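# Place bottles upright on ledges matching cap colours

## Task

Put every bottle upright on the wall ledge whose label strip is the same colour as that bottle's cap, with the bottle's entire base resting on the ledge.

## Robot and tools

Robot: two seven-joint arms, left_arm and right_arm, each ending in a two-finger gripper. Joint values that are equal on both arms give mirrored postures.

Scene frame: the origin lies on the plane z = 0, directly below the midpoint between the two arm bases, which sit 0.70 m higher. +x points forward (the direction both arms face), +z points up, and left_arm is on the +y side. The left/right arm names do not match left/right in the images. Reported positions and orientations can be off by a few centimetres, more so at long reach.

Gripper frame: the fingers point along the gripper's +z axis and close along its y axis. end_effector_position is the pinch point between the pads when they are closed, less than 1 cm behind the fingertips. When the fingers close from wide open, the tips move about 17 mm further along +z, mostly while the pads are still more than 70 mm apart.

Row layout (used by execute_actions and move): one flat list of 16 numbers covering both arms, always all 16 even if only one arm moves. The order is left_arm x, y, z, qw, qx, qy, qz, opening, then right_arm x, y, z, qw, qx, qy, qz, opening. x, y, z is an absolute target for end_effector_position in the scene frame, in metres. qw..qz is an absolute target for end_effector_quat_wxyz, with w first, also in the scene frame. Opening runs from -1 (closed) to +1 (fully open, 0.145 m). It is an absolute command, not an offset, so 0 means half open. To keep an arm or its fingers unchanged, send its current command again. To keep an orientation fixed, repeat the same quaternion in every row rather than copying the reported one, which may have drifted. An arm that should stay still and is not pressing on anything should get the same full pose from the last result before it stopped, at every call, with the opening you want.

execute_actions(actions, cameras): actions is a list of actions. Each action is a list of up to 15 rows, and each row lasts one 1/30 s step. If an action has fewer than 15 rows, its last row is held until 15 steps have passed, so one action is 0.5 s. An empty list only returns the state and images. An action is refused for both arms if any target is more than 0.6 m from that gripper's current position along any of the gripper's own axes. If the first action fails that check against the last reported state, or any action is malformed, the whole call is refused. Each control step clips the commanded pose to within 90 mm and 16 degrees of the measured pose, so one action may fall short. The result's Hand target line shows where each arm is heading, and you send the rest in the next call. Results include step readings of end_effector_position.

move(target, speed, blend, opening_speed, blocking, cameras): target is one 16-number row or a list of up to 15 rows, with no 0.6 m limit. The gripper travels in a straight line from its Hand target, turning the shorter way. speed is in m/s, from 0.002 to 0.5, default 0.25; turning speed is capped at twice that in rad/s. You can give one speed or one per target. blend (m) rounds corners in a list; the default 0 stops at each target. opening_speed (at least 0.2 per second on the -1..1 scale) makes the fingers change gradually. Openings in the first row are sent at the start. Openings in later rows are applied after the arms stop at that row. Paths ignore obstacles and the other arm. The gripper lags behind the path and can overshoot the speed, especially when the arm is near full stretch. All paths are cut off after 10 s. blocking=false returns after about 0.5 s while the move carries on, and a new move replaces it. The result adds a move: line giving the outcome (done, off_target, moving, held, fault) and any limits (paced means the pose was clipped; held means steps were withheld, for example by the clearance check that keeps arms apart). An arm not named in the outcome is within 3 mm and 2 degrees of its target. Neither done nor off_target tells you whether something was touched.

wait(seconds 0-10): the arms hold their commands while any running move continues. stop(): brakes the current move, which needs some distance to do so. zoom_image(camera cam_high or cam_low, region [x0,y0,x1,y1] in pixels, at most 504x504) gives a closer view of the latest image. read_manual(section "licences") returns only licence texts. finished_scene(scene 1 or 2) ends the scene and cannot be undone. The goal must still hold with the robot not touching anything.

Result lines: grip_measured is the measured opening on the -1..1 scale. The last Joint positions value gives the opening in metres. To hold an object, command an opening well below grip_measured; the bigger the gap, the harder the squeeze (about 10 N per pad, up to about 11 cm wide). Closing fully takes at least about 0.5 s. Joint torques include gravity and carry offsets and noise; values 3 and 4 wrap at ±28 N m. Joint velocities within noise means the arm is at rest. Tool commands shows the current gripper commands. MOTOR HOT appears at 85 °C. At 100 °C an OVER-TEMPERATURE FAULT stops the arm for 30-60 s. Heat builds from holding loads, reaching far out, or pushing toward targets the arm cannot reach. Time used shows the time consumed.

Cameras: cam_high and cam_low, each 896x504, with calibration provided.

Avoid: dropping bottles, releasing them while they are moving, fast contact, commanding targets far past a contact point (this presses hard), arm-to-arm collisions (these can end the scene), knocking anything out of the work area, and bottles falling over. Approach slowly and lower bottles gently so they stand upright. Brief external tugs on held items can happen.

Each tool is called after "Emit:" by a JSON object that holds its "op" and its "data".

## Session

Emit:
{"op": "execute_actions", "data": {"actions": []}}

Emit:
{"op": "zoom_image", "data": {"camera": "cam_low", "region": [320, 100, 680, 400]}}

Emit:
{"op": "zoom_image", "data": {"camera": "cam_high", "region": [420, 190, 700, 420]}}

Scene clock: 0.00 s.
left_arm: end_effector_position=(+0.2239, +0.1828, +0.6144) grip_measured=+1.00 end_effector_quat_wxyz=(-0.319, +0.395, -0.515, +0.691) | right_arm: end_effector_position=(+0.4009, -0.1655, +0.3728) grip_measured=+1.00 end_effector_quat_wxyz=(+0.260, +0.265, +0.837, +0.401)
Joint positions: left_arm=[-1.106 0.942 0.535 2.339 -0.48 -0.199 -0.367 0.145] | right_arm=[0.583 0.619 -0.841 0.925 -1.182 -0.496 -0.047 0.145]
Joint velocities: within noise
Joint torques (N m): no reading
Motor temperatures (°C): left_arm=[20 21 22 20 21 23 21] | right_arm=[20 23 22 19 20 20 21]
Hand target: left_arm +0.2239, +0.1828, +0.6144; -0.319, +0.395, -0.515, +0.691 | right_arm +0.4009, -0.1655, +0.3728; +0.260, +0.265, +0.837, +0.401
Tool commands: left_gripper/opening=+1.0 right_gripper/opening=+1.0

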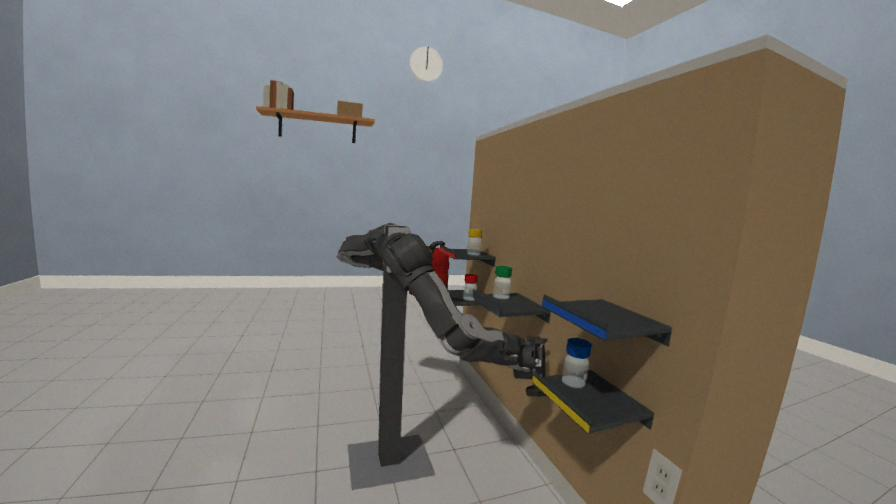

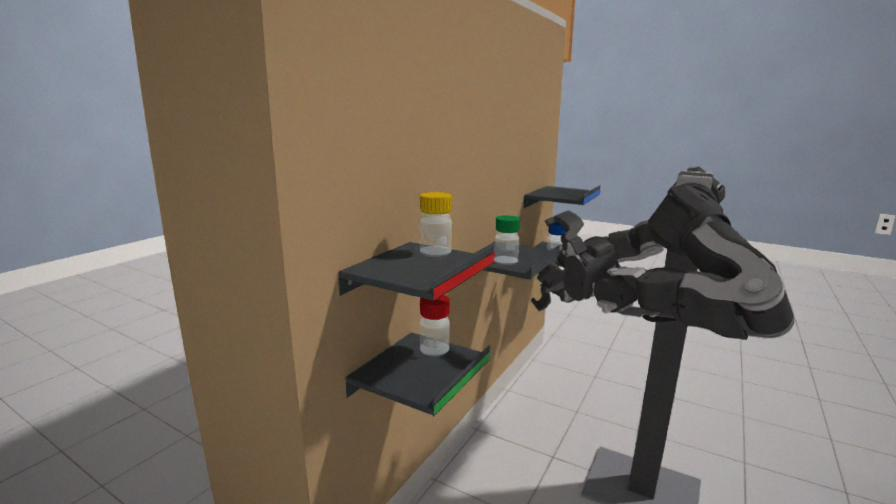

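Scaled by 1.400 from the camera's 896x504 image, which has a finer 1280x720 frame.

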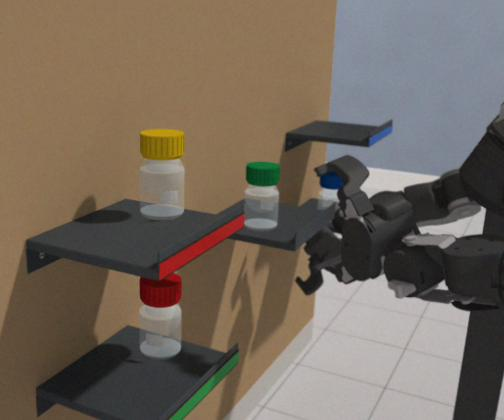

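Scaled by 1.800 from the camera's 896x504 image, which has a finer 1280x720 frame.

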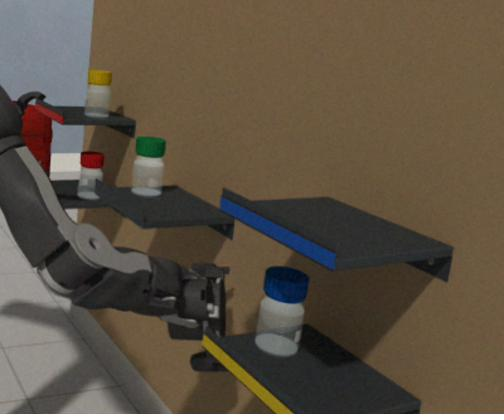

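Emit:
{"op": "move", "data": {"target": [[0.235,0.25,0.66,0,0.7071,0,0.7071,0.8,0.27,-0.21,0.43,0,0.7071,0,0.7071,0.8],[0.26,0.352,0.692,0,0.7071,0,0.7071,0.8,0.275,-0.345,0.503,0,0.7071,0,0.7071,0.8],[0.365,0.352,0.692,0,0.7071,0,0.7071,0.8,0.365,-0.345,0.503,0,0.7071,0,0.7071,0.8]], "speed": [0.25,0.25,0.12], "blend": [0.03,0,0]}}

Emit:
{"op": "zoom_image", "data": {"camera": "cam_low", "region": [390, 170, 630, 290]}}

Emit:
{"op": "zoom_image", "data": {"camera": "cam_high", "region": [440, 300, 640, 420]}}

Scene clock: 31.37 s.
left_arm: end_effector_position=(+0.3653, +0.3509, +0.6949) grip_measured=+0.80 end_effector_quat_wxyz=(+0.001, +0.705, -0.003, +0.710) | right_arm: end_effector_position=(+0.3654, -0.3462, +0.5067) grip_measured=+0.80 end_effector_quat_wxyz=(+0.001, +0.703, -0.001, +0.711)
Joint positions: left_arm=[-1.37 1.511 1.368 1.729 1.556 -0.007 -0.094 0.132] | right_arm=[-0.05 0.802 0.015 1.365 0.82 -0.193 0.158 0.132]
Joint velocities: within noise
Joint torques (N m): left_arm=[3.57 1.28 2.8 0.39 0.15 -0.7 -0.01] | right_arm=[3.02 5.95 2.13 2.66 0.15 -0.28 0.06]
Motor temperatures (°C): left_arm=[20 21 23 21 21 23 21] | right_arm=[22 23 23 19 20 20 21]
Hand target: left_arm +0.3650, +0.3520, +0.6920; +0.000, +0.707, +0.000, +0.707 | right_arm +0.3650, -0.3450, +0.5030; +0.000, +0.707, +0.000, +0.707
Off the commanded pose: left_arm 0.003 m, 1 deg | right_arm 0.004 m, 1 deg.
move: off_target (right_arm)

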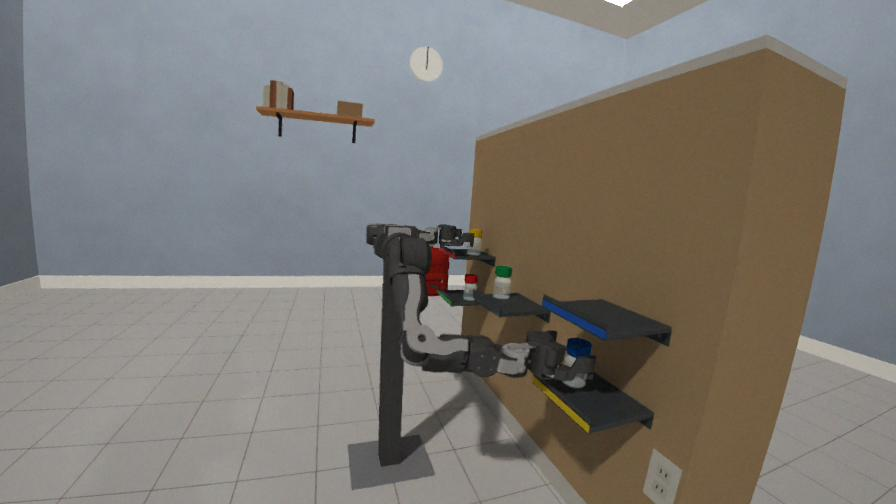

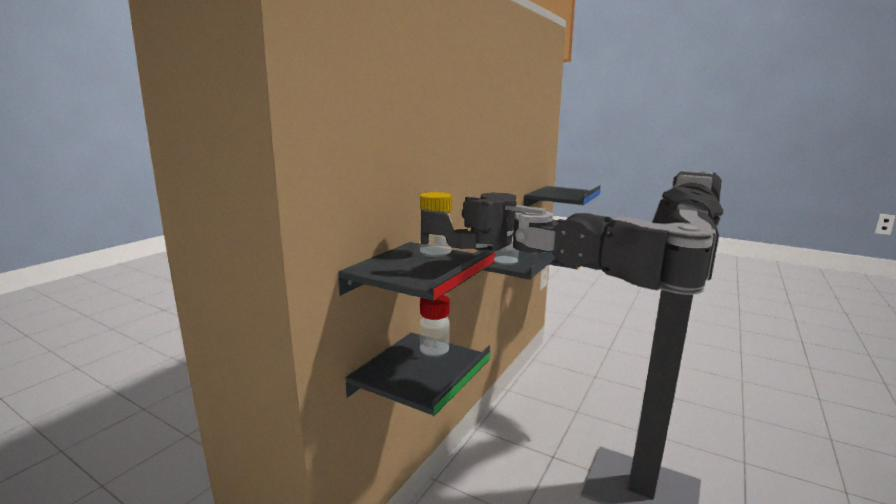

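Scaled by 2.100 from the camera's 896x504 image, which has a finer 1280x720 frame.

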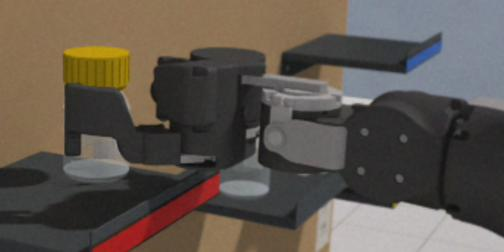

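Scaled by 2.520 from the camera's 896x504 image, which has a finer 1280x720 frame.

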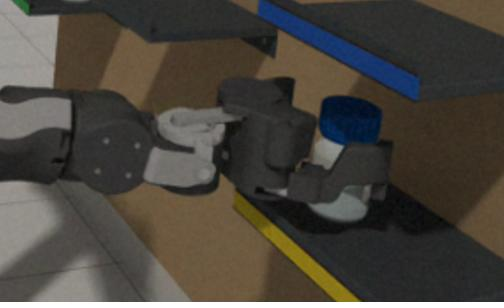

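Emit:
{"op": "move", "data": {"target": [[0.368,0.352,0.69,0,0.7071,0,0.7071,-0.6,0.368,-0.345,0.501,0,0.7071,0,0.7071,-0.6],[0.368,0.352,0.73,0,0.7071,0,0.7071,-0.6,0.368,-0.345,0.533,0,0.7071,0,0.7071,-0.6],[0.25,0.352,0.73,0,0.7071,0,0.7071,-0.6,0.25,-0.345,0.535,0,0.7071,0,0.7071,-0.6],[0.25,0.15,0.68,0,0.7071,0,0.7071,-0.6,0.235,-0.26,0.64,0,0.7071,0,0.7071,-0.6]], "speed": [0.1,0.1,0.15,0.2], "blend": [0,0.01,0.02,0], "opening_speed": 1.6}}

Scene clock: 59.37 s.
left_arm: end_effector_position=(+0.2501, +0.1490, +0.6794) grip_measured=-0.60 end_effector_quat_wxyz=(+0.111, +0.508, -0.099, +0.848) | right_arm: end_effector_position=(+0.2352, -0.2604, +0.6392) grip_measured=-0.60 end_effector_quat_wxyz=(-0.019, +0.697, +0.017, +0.717)
Joint positions: left_arm=[-1.391 1.735 0.654 2.432 0.457 -0.698 -1.151 0.03] | right_arm=[-0.995 0.709 0.854 2.442 1.061 0.106 -0.08 0.03]
Joint velocities: left_arm=[-0.033 0.011 0.007 0.007 -0.139 0.022 -0.168 0] | right_arm=[within noise]
Joint torques (N m): left_arm=[3.07 1.17 2.14 2.71 -0.23 -0.15 -0.16] | right_arm=[-0.46 2.86 3.69 2 0.12 -0.42 0.17]
Motor temperatures (°C): left_arm=[20 21 24 21 21 24 21] | right_arm=[21 23 23 19 20 20 21]
Hand target: left_arm +0.2505, +0.1502, +0.6796; +0.107, +0.508, -0.096, +0.849 | right_arm +0.2353, -0.2605, +0.6397; -0.019, +0.697, +0.019, +0.717
Off the commanded pose: left_arm 0.001 m, 33 deg; orientation clipped | right_arm 0.001 m, 3 deg.
joint read past its limit (left arm) — joint 4 (elbow), upper limit, where the elbow is as bent as it goes.
joint read past its limit (right arm) — joint 4 (elbow), upper limit, where the elbow is as bent as it goes.
joint sent to its limit (left arm) — joint 4 (elbow), upper limit, where the elbow is as bent as it goes.
joint sent to its limit (right arm) — joint 4 (elbow), upper limit, where the elbow is as bent as it goes.
move: moving (left_arm; no rest 5 s after the path's end), off_target (right_arm); limits=paced

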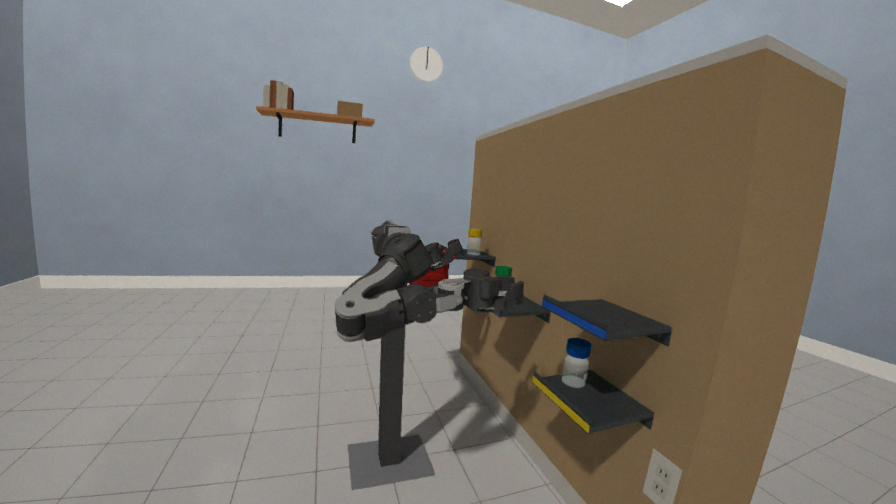

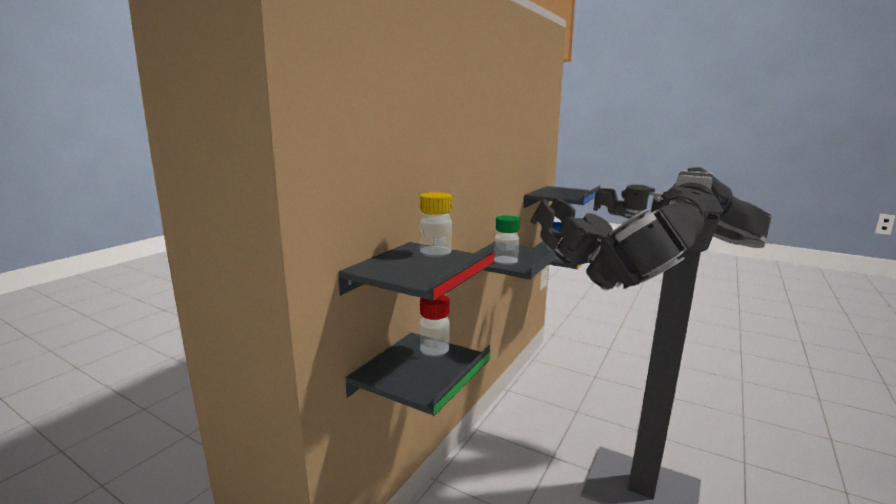

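Emit:
{"op": "move", "data": {"target": [[0.27,0.25,0.70,0,0.7071,0,0.7071,0.8,0.25,-0.345,0.52,0,0.7071,0,0.7071,0.8],[0.27,0.352,0.692,0,0.7071,0,0.7071,0.8,0.27,-0.345,0.505,0,0.7071,0,0.7071,0.8],[0.368,0.352,0.691,0,0.7071,0,0.7071,0.8,0.368,-0.345,0.502,0,0.7071,0,0.7071,0.8],[0.368,0.352,0.691,0,0.7071,0,0.7071,-0.6,0.368,-0.345,0.502,0,0.7071,0,0.7071,-0.6],[0.368,0.352,0.73,0,0.7071,0,0.7071,-0.6,0.368,-0.345,0.533,0,0.7071,0,0.7071,-0.6]], "speed": [0.25,0.2,0.12,0.1,0.1], "blend": [0.03,0,0,0,0], "opening_speed": 2}}

Scene clock: 74.87 s.
left_arm: end_effector_position=(+0.3679, +0.3512, +0.7280) grip_measured=-0.43 end_effector_quat_wxyz=(+0.001, +0.710, -0.002, +0.704) | right_arm: end_effector_position=(+0.3679, -0.3431, +0.5297) grip_measured=-0.24 end_effector_quat_wxyz=(-0.002, +0.711, +0.003, +0.703)
Joint positions: left_arm=[-1.283 1.535 1.446 1.705 1.582 0.172 -0.095 0.043] | right_arm=[-0.059 0.826 0.08 1.461 0.828 -0.064 0.143 0.057]
Joint velocities: within noise
Joint torques (N m): left_arm=[5.1 2.65 3.75 0.01 0.11 -0.87 -0.05] | right_arm=[3.55 6.34 4.94 3.45 0.27 -0.53 -0.11]
Motor temperatures (°C): left_arm=[21 21 24 21 21 24 21] | right_arm=[21 23 23 19 20 20 21]
Hand target: left_arm +0.3680, +0.3519, +0.7301; +0.000, +0.707, +0.000, +0.707 | right_arm +0.3680, -0.3450, +0.5330; +0.000, +0.707, +0.000, +0.707
Off the commanded pose: left_arm 0.002 m, 1 deg | right_arm 0.004 m, 1 deg.
move: off_target (right_arm); target 4's new opening was sent with right_arm's hand 0.004 m and 1 deg from that target

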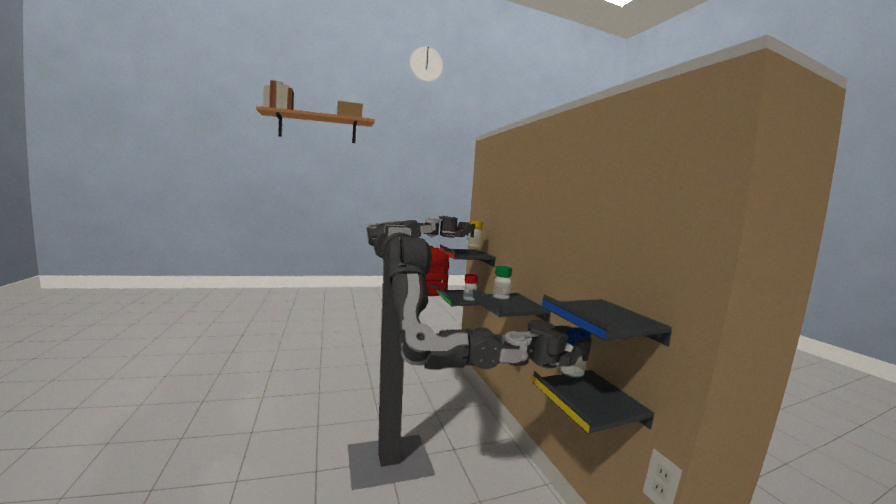

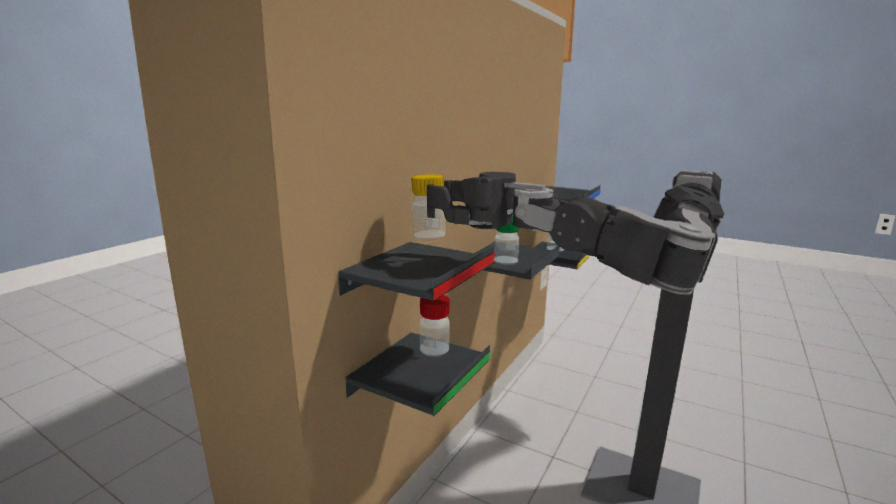

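Emit:
{"op": "move", "data": {"target": [[0.368,0.352,0.691,0,0.7071,0,0.7071,-0.6,0.25,-0.345,0.535,0,0.7071,0,0.7071,-0.6],[0.368,0.352,0.691,0,0.7071,0,0.7071,0.2,0.235,-0.26,0.64,0,0.7071,0,0.7071,-0.6],[0.388,0.352,0.689,0,0.7071,0,0.7071,0.2,0.25,-0.345,0.73,0,0.7071,0,0.7071,-0.6],[0.388,0.352,0.689,0,0.7071,0,0.7071,-0.6,0.27,-0.352,0.73,0,0.7071,0,0.7071,-0.6],[0.388,0.352,0.73,0,0.7071,0,0.7071,-0.6,0.365,-0.355,0.73,0,0.7071,0,0.7071,-0.6]], "speed": [0.12,0.2,0.15,0.15,0.12], "opening_speed": 2}}

Emit:
{"op": "zoom_image", "data": {"camera": "cam_low", "region": [390, 150, 630, 270]}}

Emit:
{"op": "zoom_image", "data": {"camera": "cam_high", "region": [480, 230, 680, 350]}}

Scene clock: 92.03 s.
left_arm: end_effector_position=(+0.3878, +0.3520, +0.7275) grip_measured=-0.26 end_effector_quat_wxyz=(-0.001, +0.710, -0.002, +0.704) | right_arm: end_effector_position=(+0.3652, -0.3541, +0.7288) grip_measured=-0.24 end_effector_quat_wxyz=(+0.000, +0.711, +0.003, +0.703)
Joint positions: left_arm=[-1.391 1.624 1.533 1.615 1.585 0.151 -0.097 0.056] | right_arm=[-0.742 1.511 0.943 1.704 1.55 0.214 -0.081 0.057]
Joint velocities: within noise
Joint torques (N m): left_arm=[5.16 1.96 4.6 0.01 0.13 -0.84 0.02] | right_arm=[3.39 5.21 4.49 0.44 0.11 -0.8 -0.14]
Motor temperatures (°C): left_arm=[21 21 25 21 21 24 21] | right_arm=[21 24 23 20 20 21 21]
Hand target: left_arm +0.3880, +0.3520, +0.7300; +0.000, +0.707, +0.000, +0.707 | right_arm +0.3650, -0.3551, +0.7301; +0.000, +0.707, +0.000, +0.707
Off the commanded pose: left_arm 0.003 m, 1 deg | right_arm 0.001 m, 1 deg.
joint sent to its limit (left arm) — joint 5 (forearm roll), upper limit. The joint targets still meet the commanded pose.
move: done; target 4's new opening was sent with left_arm's hand 0.004 m and 1 deg from that target

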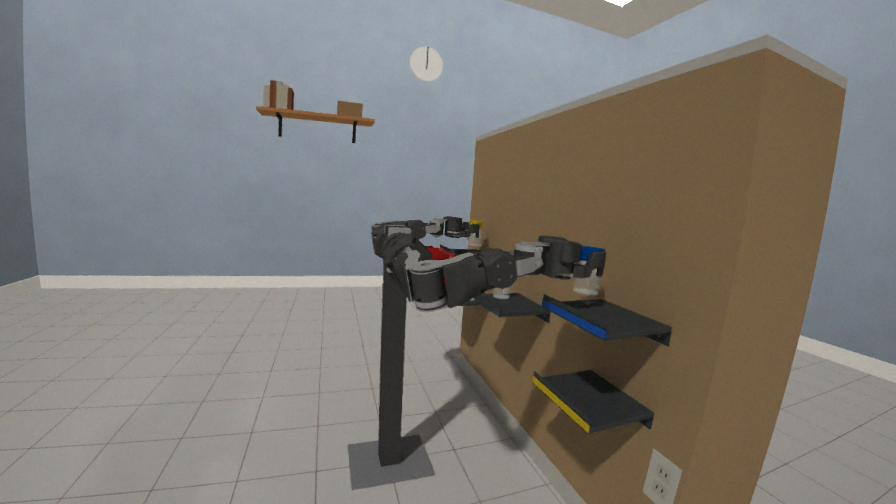

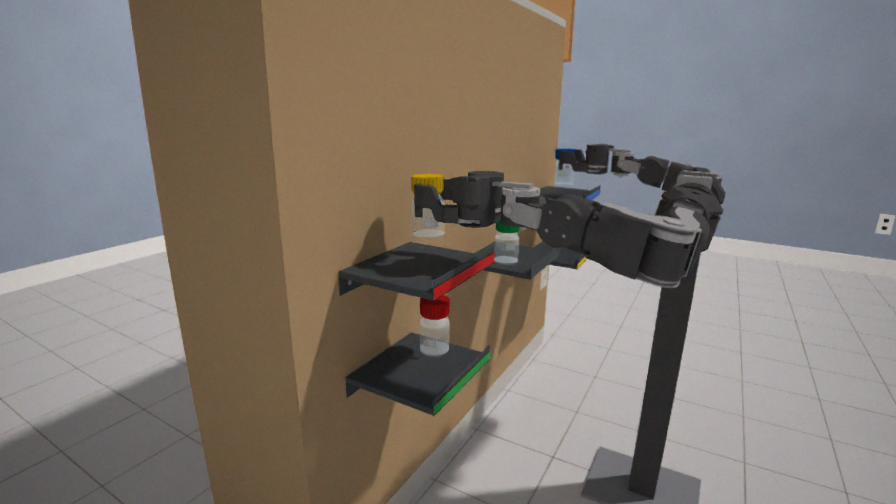

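Scaled by 2.100 from the camera's 896x504 image, which has a finer 1280x720 frame.

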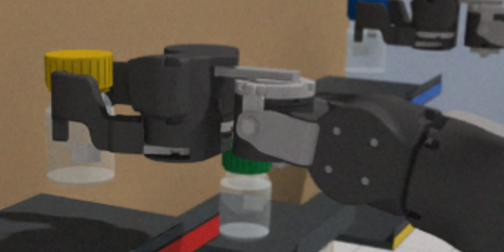

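Scaled by 2.520 from the camera's 896x504 image, which has a finer 1280x720 frame.

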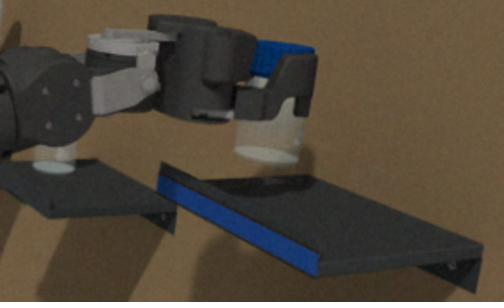

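Emit:
{"op": "move", "data": {"target": [[0.27,0.352,0.73,0,0.7071,0,0.7071,-0.6,0.365,-0.355,0.702,0,0.7071,0,0.7071,-0.6],[0.27,0.22,0.69,0,0.7071,0,0.7071,-0.6,0.365,-0.355,0.689,0,0.7071,0,0.7071,-0.6],[0.27,0.22,0.69,0,0.7071,0,0.7071,-0.6,0.365,-0.355,0.691,0,0.7071,0,0.7071,0.2],[0.27,-0.05,0.65,0,0.7071,0,0.7071,-0.6,0.27,-0.355,0.70,0,0.7071,0,0.7071,0.2],[0.375,-0.05,0.65,0,0.7071,0,0.7071,-0.6,0.25,-0.32,0.66,0,0.7071,0,0.7071,0.2]], "speed": [0.15,0.2,0.15,0.22,0.15], "blend": [0.02,0,0,0,0], "opening_speed": 2}}

Emit:
{"op": "zoom_image", "data": {"camera": "cam_high", "region": [460, 230, 660, 350]}}

Emit:
{"op": "zoom_image", "data": {"camera": "cam_low", "region": [390, 150, 630, 290]}}

Scene clock: 115.97 s.
left_arm: end_effector_position=(+0.3074, +0.0461, +0.6627) grip_measured=-0.26 end_effector_quat_wxyz=(+0.276, +0.681, -0.306, +0.605) | right_arm: end_effector_position=(+0.2499, -0.3194, +0.6605) grip_measured=+0.20 end_effector_quat_wxyz=(-0.001, +0.708, +0.002, +0.707)
Joint positions: left_arm=[-1.407 2.011 1.299 2.18 1.584 -0.029 -0.188 0.056] | right_arm=[-0.989 0.827 1.098 2.234 1.252 0.216 0.027 0.09]
Joint velocities: within noise
Joint torques (N m): left_arm=[5.58 0.54 3.82 0.36 0.1 -0.89 0.22] | right_arm=[0.33 3.13 2.54 1.57 0.1 -0.54 -0.16]
Motor temperatures (°C): left_arm=[21 21 26 21 21 25 21] | right_arm=[21 24 24 19 20 21 21]
Hand target: left_arm +0.3068, +0.0452, +0.6647; +0.281, +0.678, -0.305, +0.607 | right_arm +0.2500, -0.3201, +0.6600; +0.000, +0.707, +0.000, +0.707
Off the commanded pose: left_arm 0.118 m, 49 deg; position and orientation clipped | right_arm 0.001 m, 0 deg.
joint read past its limit (left arm) — joint 2 (shoulder roll), upper limit.
joint sent to its limit (left arm) — joint 1 (shoulder pitch), lower limit; joint 2 (shoulder roll), upper limit; joint 5 (forearm roll), upper limit. The joint targets are off in position and orientation.
move: off_target (left_arm); target 3's new opening was sent with right_arm's hand 0.006 m and 1 deg from that target; limits=paced

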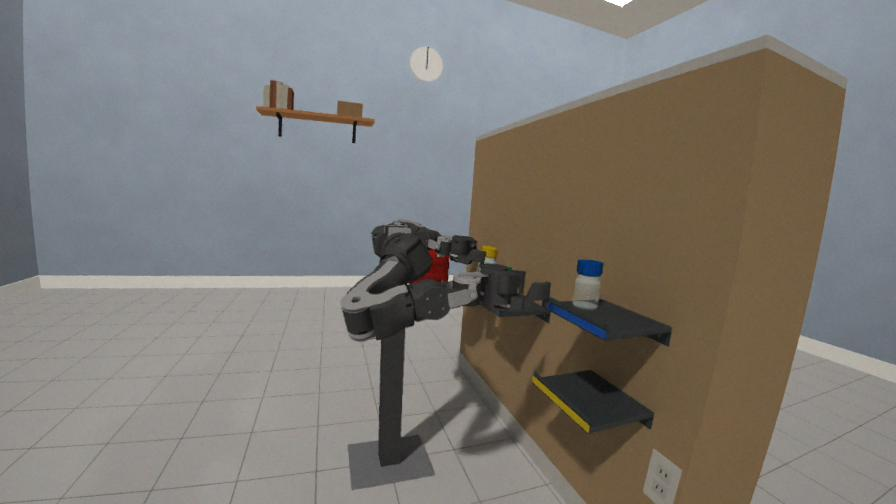

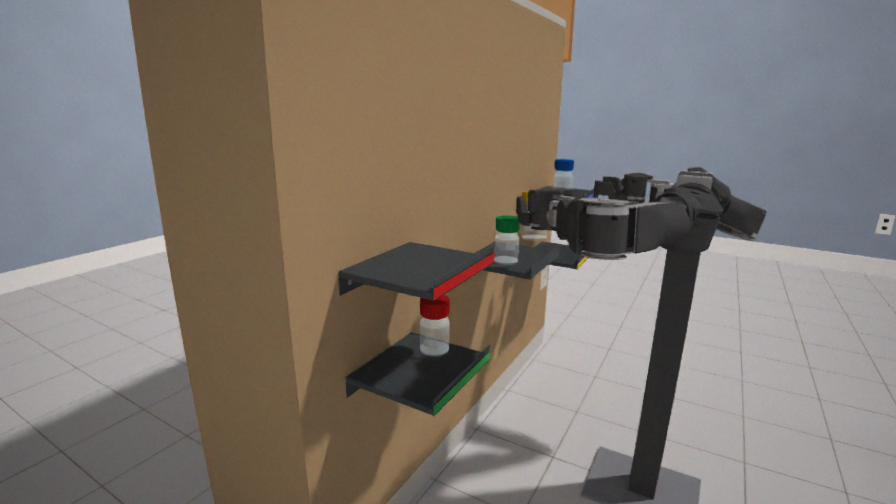

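Scaled by 2.520 from the camera's 896x504 image, which has a finer 1280x720 frame.

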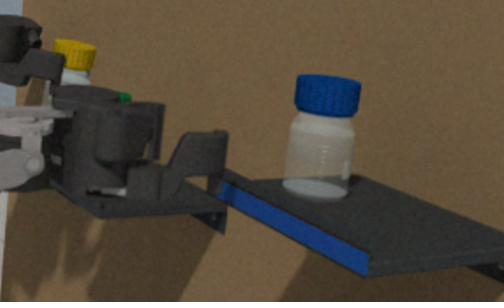

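Scaled by 2.100 from the camera's 896x504 image, which has a finer 1280x720 frame.

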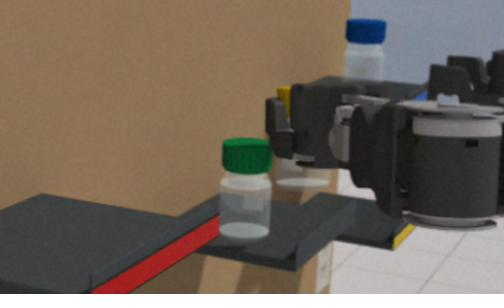

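Emit:
{"op": "move", "data": {"target": [[0.26,0.10,0.67,0.2,0.68,-0.2,0.675,-0.6,0.25,-0.32,0.66,0,0.7071,0,0.7071,0.2],[0.27,0.19,0.60,0,0.7071,0,0.7071,-0.6,0.25,-0.32,0.66,0,0.7071,0,0.7071,0.2],[0.36,0.19,0.48,0,0.7071,0,0.7071,-0.6,0.25,-0.32,0.66,0,0.7071,0,0.7071,0.2]], "speed": 0.2, "blend": [0.02,0.03,0]}}

Scene clock: 136.07 s.
left_arm: end_effector_position=(+0.3507, +0.1963, +0.4869) grip_measured=-0.26 end_effector_quat_wxyz=(+0.107, +0.849, -0.197, +0.479) | right_arm: end_effector_position=(+0.2499, -0.3194, +0.6605) grip_measured=+0.20 end_effector_quat_wxyz=(-0.001, +0.708, +0.002, +0.707)
Joint positions: left_arm=[-1.407 2.011 0.714 1.761 1.584 -0.168 -0.139 0.056] | right_arm=[-0.989 0.827 1.098 2.234 1.252 0.216 0.027 0.09]
Joint velocities: within noise
Joint torques (N m): left_arm=[6.13 1.07 3.55 0.28 0.12 -0.71 0.24] | right_arm=[0.28 3.05 2.55 1.61 0.07 -0.56 -0.16]
Motor temperatures (°C): left_arm=[22 21 27 21 21 25 21] | right_arm=[21 23 23 19 20 21 21]
Hand target: left_arm +0.3512, +0.1954, +0.4878; +0.110, +0.848, -0.196, +0.481 | right_arm +0.2500, -0.3201, +0.6600; +0.000, +0.707, +0.000, +0.707
Off the commanded pose: left_arm 0.013 m, 40 deg; orientation clipped | right_arm 0.001 m, 0 deg.
joint read past its limit (left arm) — joint 2 (shoulder roll), upper limit.
joint sent to its limit (left arm) — joint 1 (shoulder pitch), lower limit; joint 2 (shoulder roll), upper limit; joint 5 (forearm roll), upper limit. The joint targets are off in position and orientation.
move: off_target (left_arm); limits=paced

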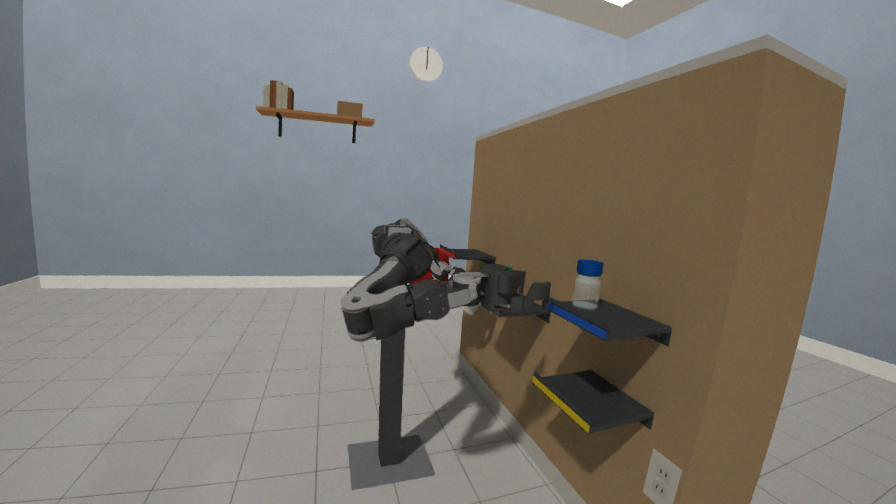

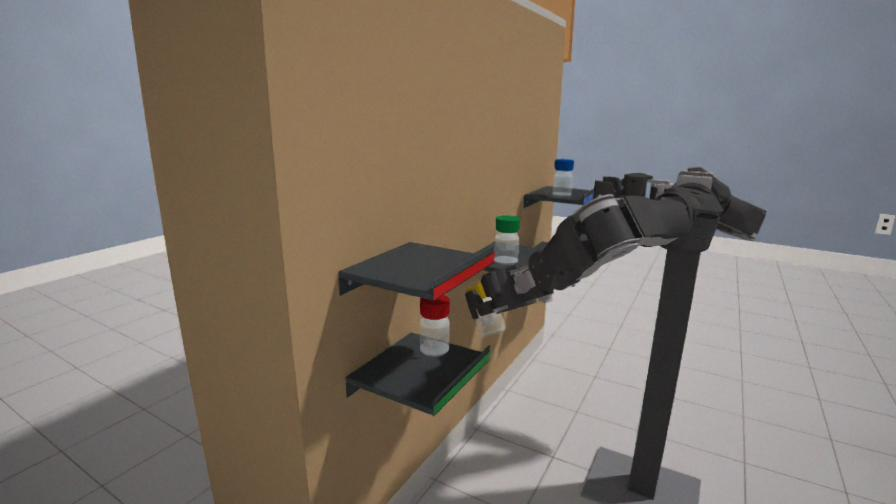

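Emit:
{"op": "move", "data": {"target": [[0.27,0.22,0.52,0,0.7071,0,0.7071,-0.6,0.25,-0.32,0.66,0,0.7071,0,0.7071,0.2],[0.22,0.34,0.55,0,0.7071,0,0.7071,-0.6,0.25,-0.32,0.66,0,0.7071,0,0.7071,0.2],[0.24,0.28,0.48,0,0.7071,0,0.7071,-0.6,0.25,-0.32,0.66,0,0.7071,0,0.7071,0.2],[0.36,0.19,0.48,0,0.7071,0,0.7071,-0.6,0.25,-0.32,0.66,0,0.7071,0,0.7071,0.2]], "speed": 0.22, "blend": [0.02,0.02,0.02,0]}}

Scene clock: 157.47 s.
left_arm: end_effector_position=(+0.3599, +0.1885, +0.4798) grip_measured=-0.26 end_effector_quat_wxyz=(+0.003, +0.709, -0.001, +0.705) | right_arm: end_effector_position=(+0.2499, -0.3194, +0.6605) grip_measured=+0.20 end_effector_quat_wxyz=(-0.001, +0.708, +0.002, +0.707)
Joint positions: left_arm=[0.033 0.632 -0.496 1.66 0.58 -0.177 -0.452 0.056] | right_arm=[-0.989 0.827 1.098 2.234 1.252 0.216 0.027 0.09]
Joint velocities: within noise
Joint torques (N m): left_arm=[4.89 2.84 1.98 4.1 -0.23 -0.77 0] | right_arm=[0.41 3.1 2.4 1.5 0.08 -0.54 -0.13]
Motor temperatures (°C): left_arm=[22 21 26 21 21 25 21] | right_arm=[21 23 23 19 20 21 21]
Hand target: left_arm +0.3600, +0.1900, +0.4801; +0.000, +0.707, +0.000, +0.707 | right_arm +0.2500, -0.3201, +0.6600; +0.000, +0.707, +0.000, +0.707
Off the commanded pose: left_arm 0.002 m, 0 deg | right_arm 0.001 m, 0 deg.
move: done

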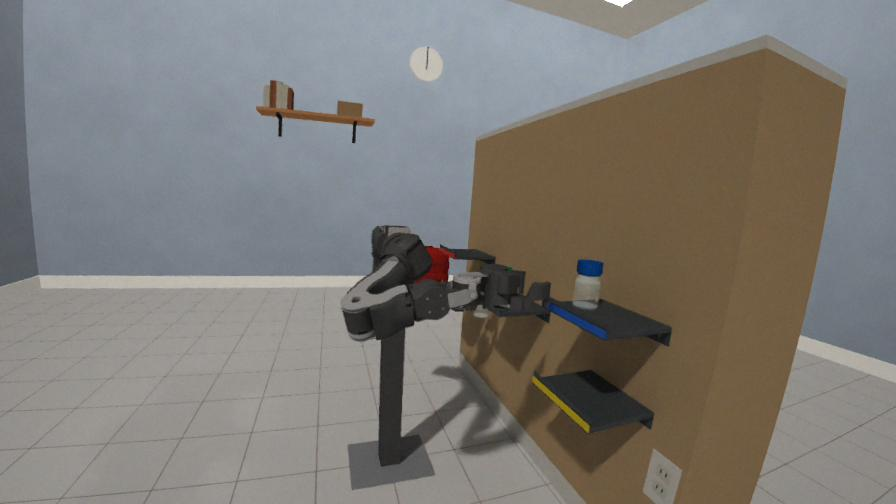

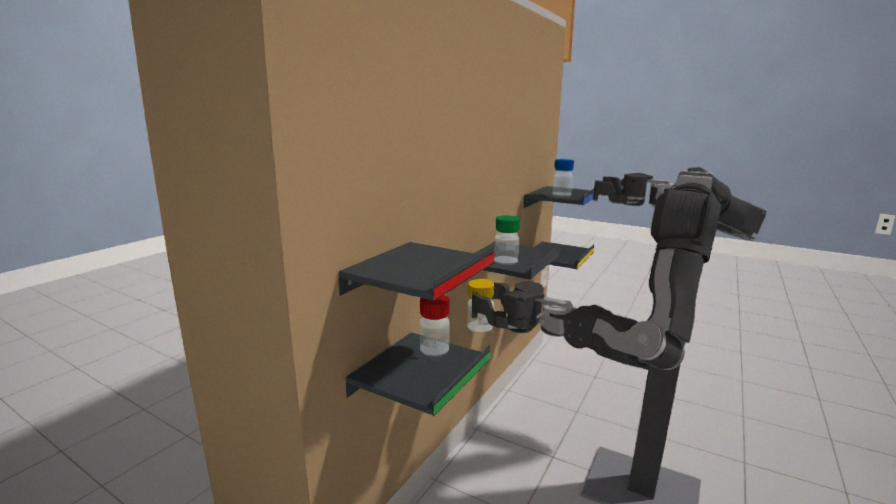

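Emit:
{"op": "move", "data": {"target": [[0.25,0.17,0.51,0,0.7071,0,0.7071,-0.6,0.22,-0.34,0.55,0,0.7071,0,0.7071,0.2],[0.255,0.05,0.62,0,0.7071,0,0.7071,-0.6,0.24,-0.28,0.48,0,0.7071,0,0.7071,0.2],[0.265,-0.045,0.655,0,0.7071,0,0.7071,-0.6,0.33,-0.2,0.46,0,0.7071,0,0.7071,0.2],[0.37,-0.045,0.65,0,0.7071,0,0.7071,-0.6,0.33,-0.2,0.46,0,0.7071,0,0.7071,0.2]], "speed": [0.22,0.22,0.22,0.15], "blend": [0.02,0.02,0.01,0]}}

Emit:
{"op": "zoom_image", "data": {"camera": "cam_low", "region": [420, 150, 630, 290]}}

Emit:
{"op": "zoom_image", "data": {"camera": "cam_high", "region": [440, 210, 640, 330]}}

Scene clock: 178.83 s.
left_arm: end_effector_position=(+0.3701, -0.0443, +0.6487) grip_measured=-0.26 end_effector_quat_wxyz=(-0.001, +0.710, +0.001, +0.704) | right_arm: end_effector_position=(+0.3301, -0.1982, +0.4616) grip_measured=+0.20 end_effector_quat_wxyz=(-0.004, +0.705, +0.001, +0.709)
Joint positions: left_arm=[0.744 -0.112 -0.974 1.685 0.658 0.561 -1.252 0.056] | right_arm=[-0.222 0.295 -0.057 1.67 0.279 -0.149 -0.077 0.09]
Joint velocities: within noise
Joint torques (N m): left_arm=[8.32 -2.81 0.85 3.74 -0.46 -0.43 0.19] | right_arm=[2.49 2.02 1.52 3.69 0 -0.35 -0.14]
Motor temperatures (°C): left_arm=[22 21 26 21 21 25 21] | right_arm=[20 23 23 19 20 21 21]
Hand target: left_arm +0.3700, -0.0450, +0.6500; +0.000, +0.707, +0.000, +0.707 | right_arm +0.3300, -0.2000, +0.4601; +0.000, +0.707, +0.000, +0.707
Off the commanded pose: left_arm 0.002 m, 0 deg | right_arm 0.002 m, 1 deg.
move: done

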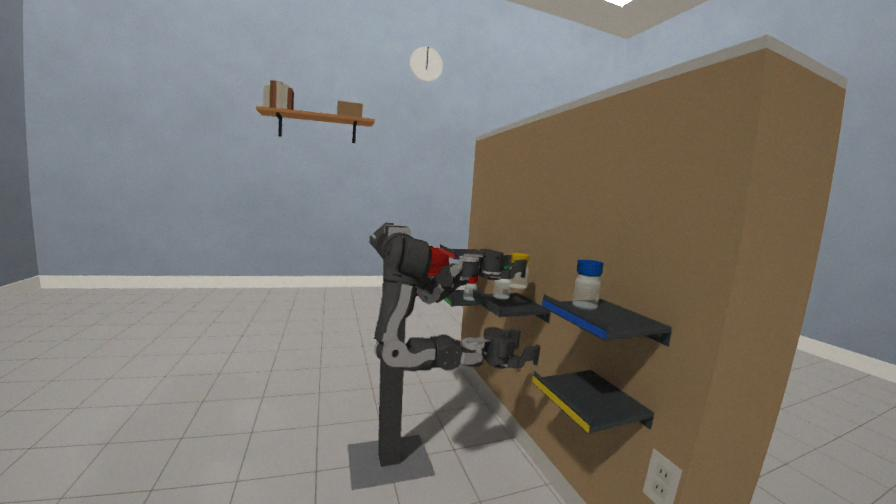

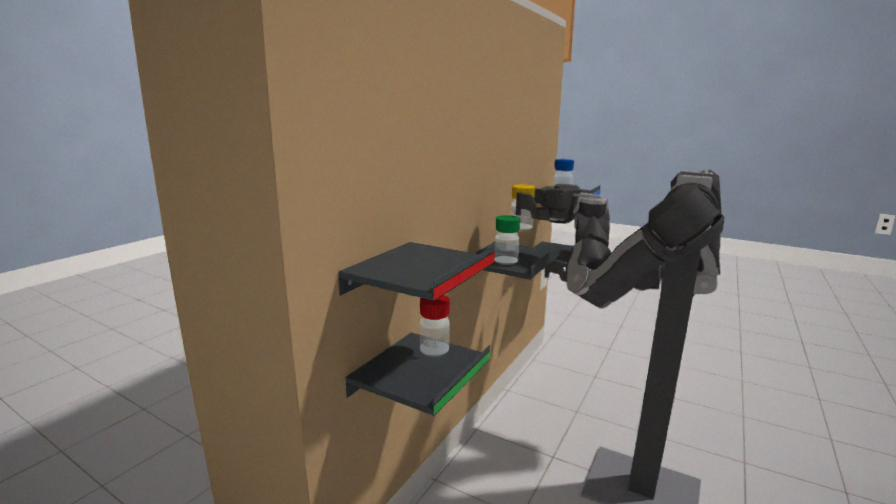

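Scaled by 2.400 from the camera's 896x504 image, which has a finer 1280x720 frame.

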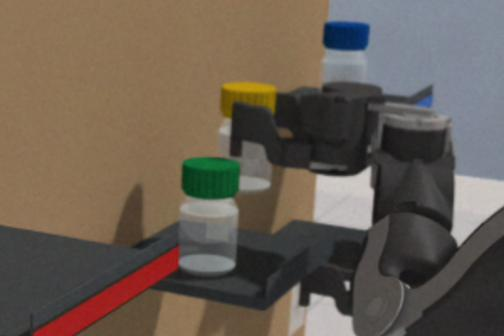

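Scaled by 2.520 from the camera's 896x504 image, which has a finer 1280x720 frame.

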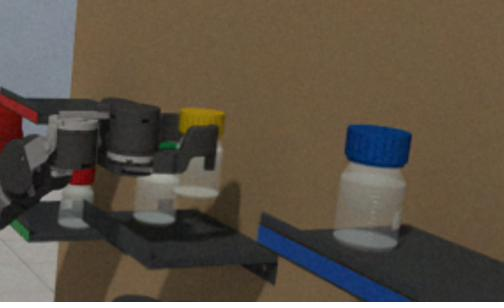

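Emit:
{"op": "move", "data": {"target": [[0.37,-0.045,0.603,0,0.7071,0,0.7071,-0.6,0.33,-0.2,0.46,0,0.7071,0,0.7071,0.2],[0.37,-0.045,0.592,0,0.7071,0,0.7071,-0.6,0.33,-0.2,0.46,0,0.7071,0,0.7071,0.2],[0.37,-0.045,0.594,0,0.7071,0,0.7071,0.1,0.33,-0.2,0.46,0,0.7071,0,0.7071,0.2],[0.27,-0.04,0.605,0,0.7071,0,0.7071,0.1,0.33,-0.2,0.46,0,0.7071,0,0.7071,0.2],[0.27,0.14,0.58,0,0.7071,0,0.7071,0.1,0.28,-0.2,0.5,0,0.7071,0,0.7071,0.2]], "speed": [0.12,0.04,0.1,0.15,0.22], "opening_speed": 2}}

Emit:
{"op": "zoom_image", "data": {"camera": "cam_high", "region": [440, 210, 640, 330]}}

Emit:
{"op": "zoom_image", "data": {"camera": "cam_low", "region": [420, 150, 630, 290]}}

Scene clock: 200.73 s.
left_arm: end_effector_position=(+0.2705, +0.1417, +0.5803) grip_measured=+0.10 end_effector_quat_wxyz=(-0.005, +0.706, +0.001, +0.708) | right_arm: end_effector_position=(+0.2798, -0.1984, +0.4997) grip_measured=+0.20 end_effector_quat_wxyz=(-0.002, +0.707, +0.002, +0.708)
Joint positions: left_arm=[0.208 1.011 -0.988 2.395 0.675 -0.006 -1.185 0.083] | right_arm=[-0.487 0.31 0.037 2.011 0.291 -0.057 -0.092 0.09]
Joint velocities: within noise
Joint torques (N m): left_arm=[3.31 2.49 1.14 4.62 -0.31 -0.38 0.23] | right_arm=[0.99 1.67 1.91 4.52 0.14 -0.34 -0.1]
Motor temperatures (°C): left_arm=[24 22 25 22 22 25 21] | right_arm=[21 23 23 20 20 21 21]
Hand target: left_arm +0.2700, +0.1401, +0.5800; +0.000, +0.707, +0.000, +0.707 | right_arm +0.2800, -0.2000, +0.5000; +0.000, +0.707, +0.000, +0.707
Off the commanded pose: left_arm 0.002 m, 1 deg | right_arm 0.002 m, 0 deg.
move: done

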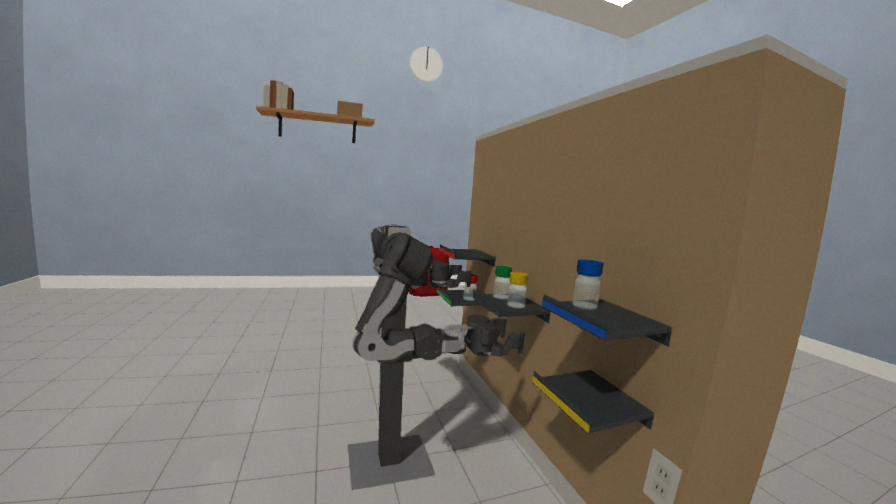

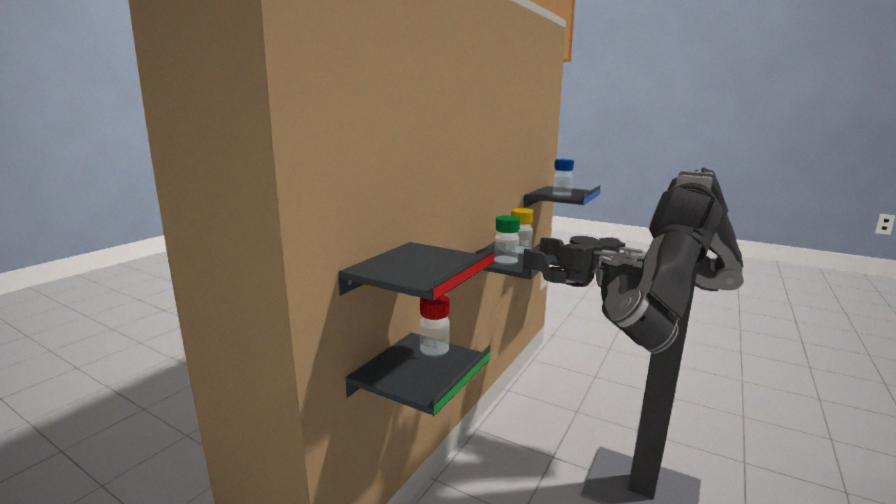

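Scaled by 2.520 from the camera's 896x504 image, which has a finer 1280x720 frame.

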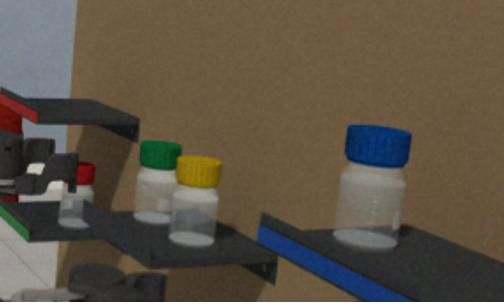

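Scaled by 2.400 from the camera's 896x504 image, which has a finer 1280x720 frame.

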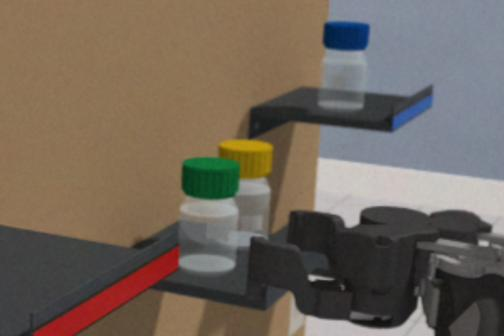

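Emit:
{"op": "move", "data": {"target": [[0.25,0.35,0.525,0,0.7071,0,0.7071,0.7,0.265,-0.055,0.597,0,0.7071,0,0.7071,0.15],[0.384,0.355,0.516,0,0.7071,0,0.7071,0.7,0.374,-0.046,0.595,0,0.7071,0,0.7071,0.15],[0.384,0.355,0.516,0,0.7071,0,0.7071,-0.6,0.374,-0.046,0.595,0,0.7071,0,0.7071,-0.6],[0.384,0.355,0.545,0,0.7071,0,0.7071,-0.6,0.374,-0.046,0.64,0,0.7071,0,0.7071,-0.6]], "speed": [0.22,0.13,0.1,0.12], "opening_speed": 2}}

Emit:
{"op": "zoom_image", "data": {"camera": "cam_low", "region": [380, 180, 640, 370]}}

Scene clock: 219.07 s.
left_arm: end_effector_position=(+0.3836, +0.3540, +0.5426) grip_measured=-0.26 end_effector_quat_wxyz=(+0.002, +0.710, -0.002, +0.704) | right_arm: end_effector_position=(+0.3743, -0.0460, +0.6389) grip_measured=-0.24 end_effector_quat_wxyz=(-0.001, +0.709, +0.001, +0.705)
Joint positions: left_arm=[0.844 1.329 -1.418 1.388 1.497 -0.566 -0.062 0.056] | right_arm=[0.327 -0.177 -0.433 1.958 -0.02 0.761 -0.449 0.058]
Joint velocities: within noise
Joint torques (N m): left_arm=[6.53 5.16 3.43 0.87 0.12 -0.81 -0.05] | right_arm=[4.63 -2.65 -1.11 3.55 -0.1 -0.52 -0.14]
Motor temperatures (°C): left_arm=[23 22 24 22 22 25 21] | right_arm=[21 23 22 21 20 21 21]
Hand target: left_arm +0.3840, +0.3550, +0.5451; +0.000, +0.707, +0.000, +0.707 | right_arm +0.3740, -0.0459, +0.6400; +0.000, +0.707, +0.000, +0.707
Off the commanded pose: left_arm 0.003 m, 1 deg | right_arm 0.001 m, 0 deg.
joint sent to its limit (right arm) — joint 2 (shoulder roll), lower limit. The joint targets still meet the commanded pose.
move: done

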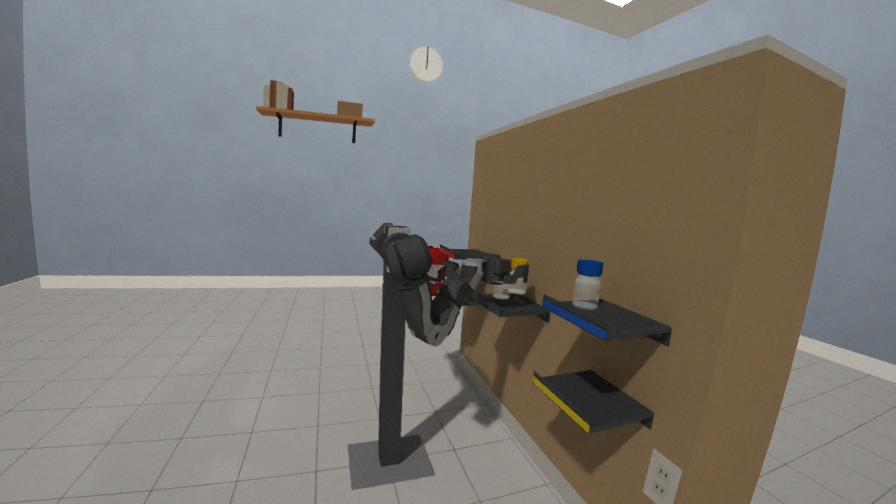

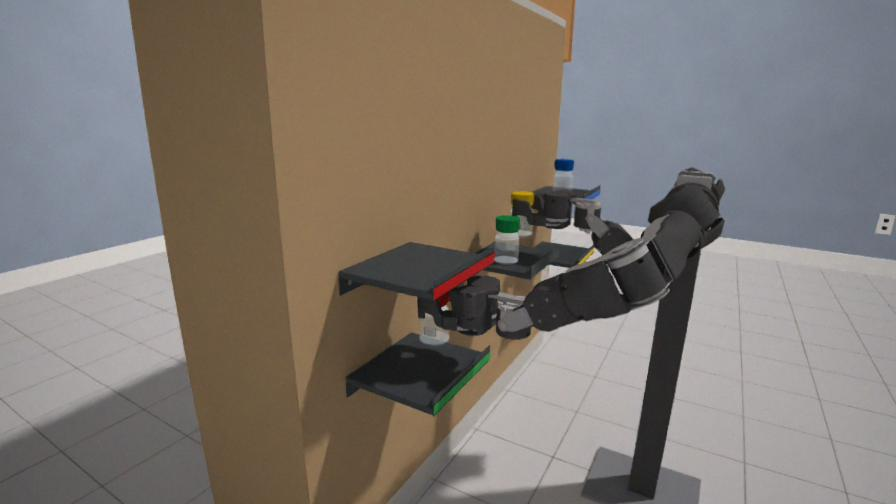

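Scaled by 1.938 from the camera's 896x504 image, which has a finer 1280x720 frame.

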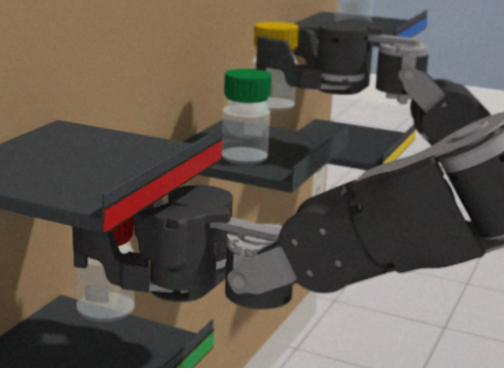

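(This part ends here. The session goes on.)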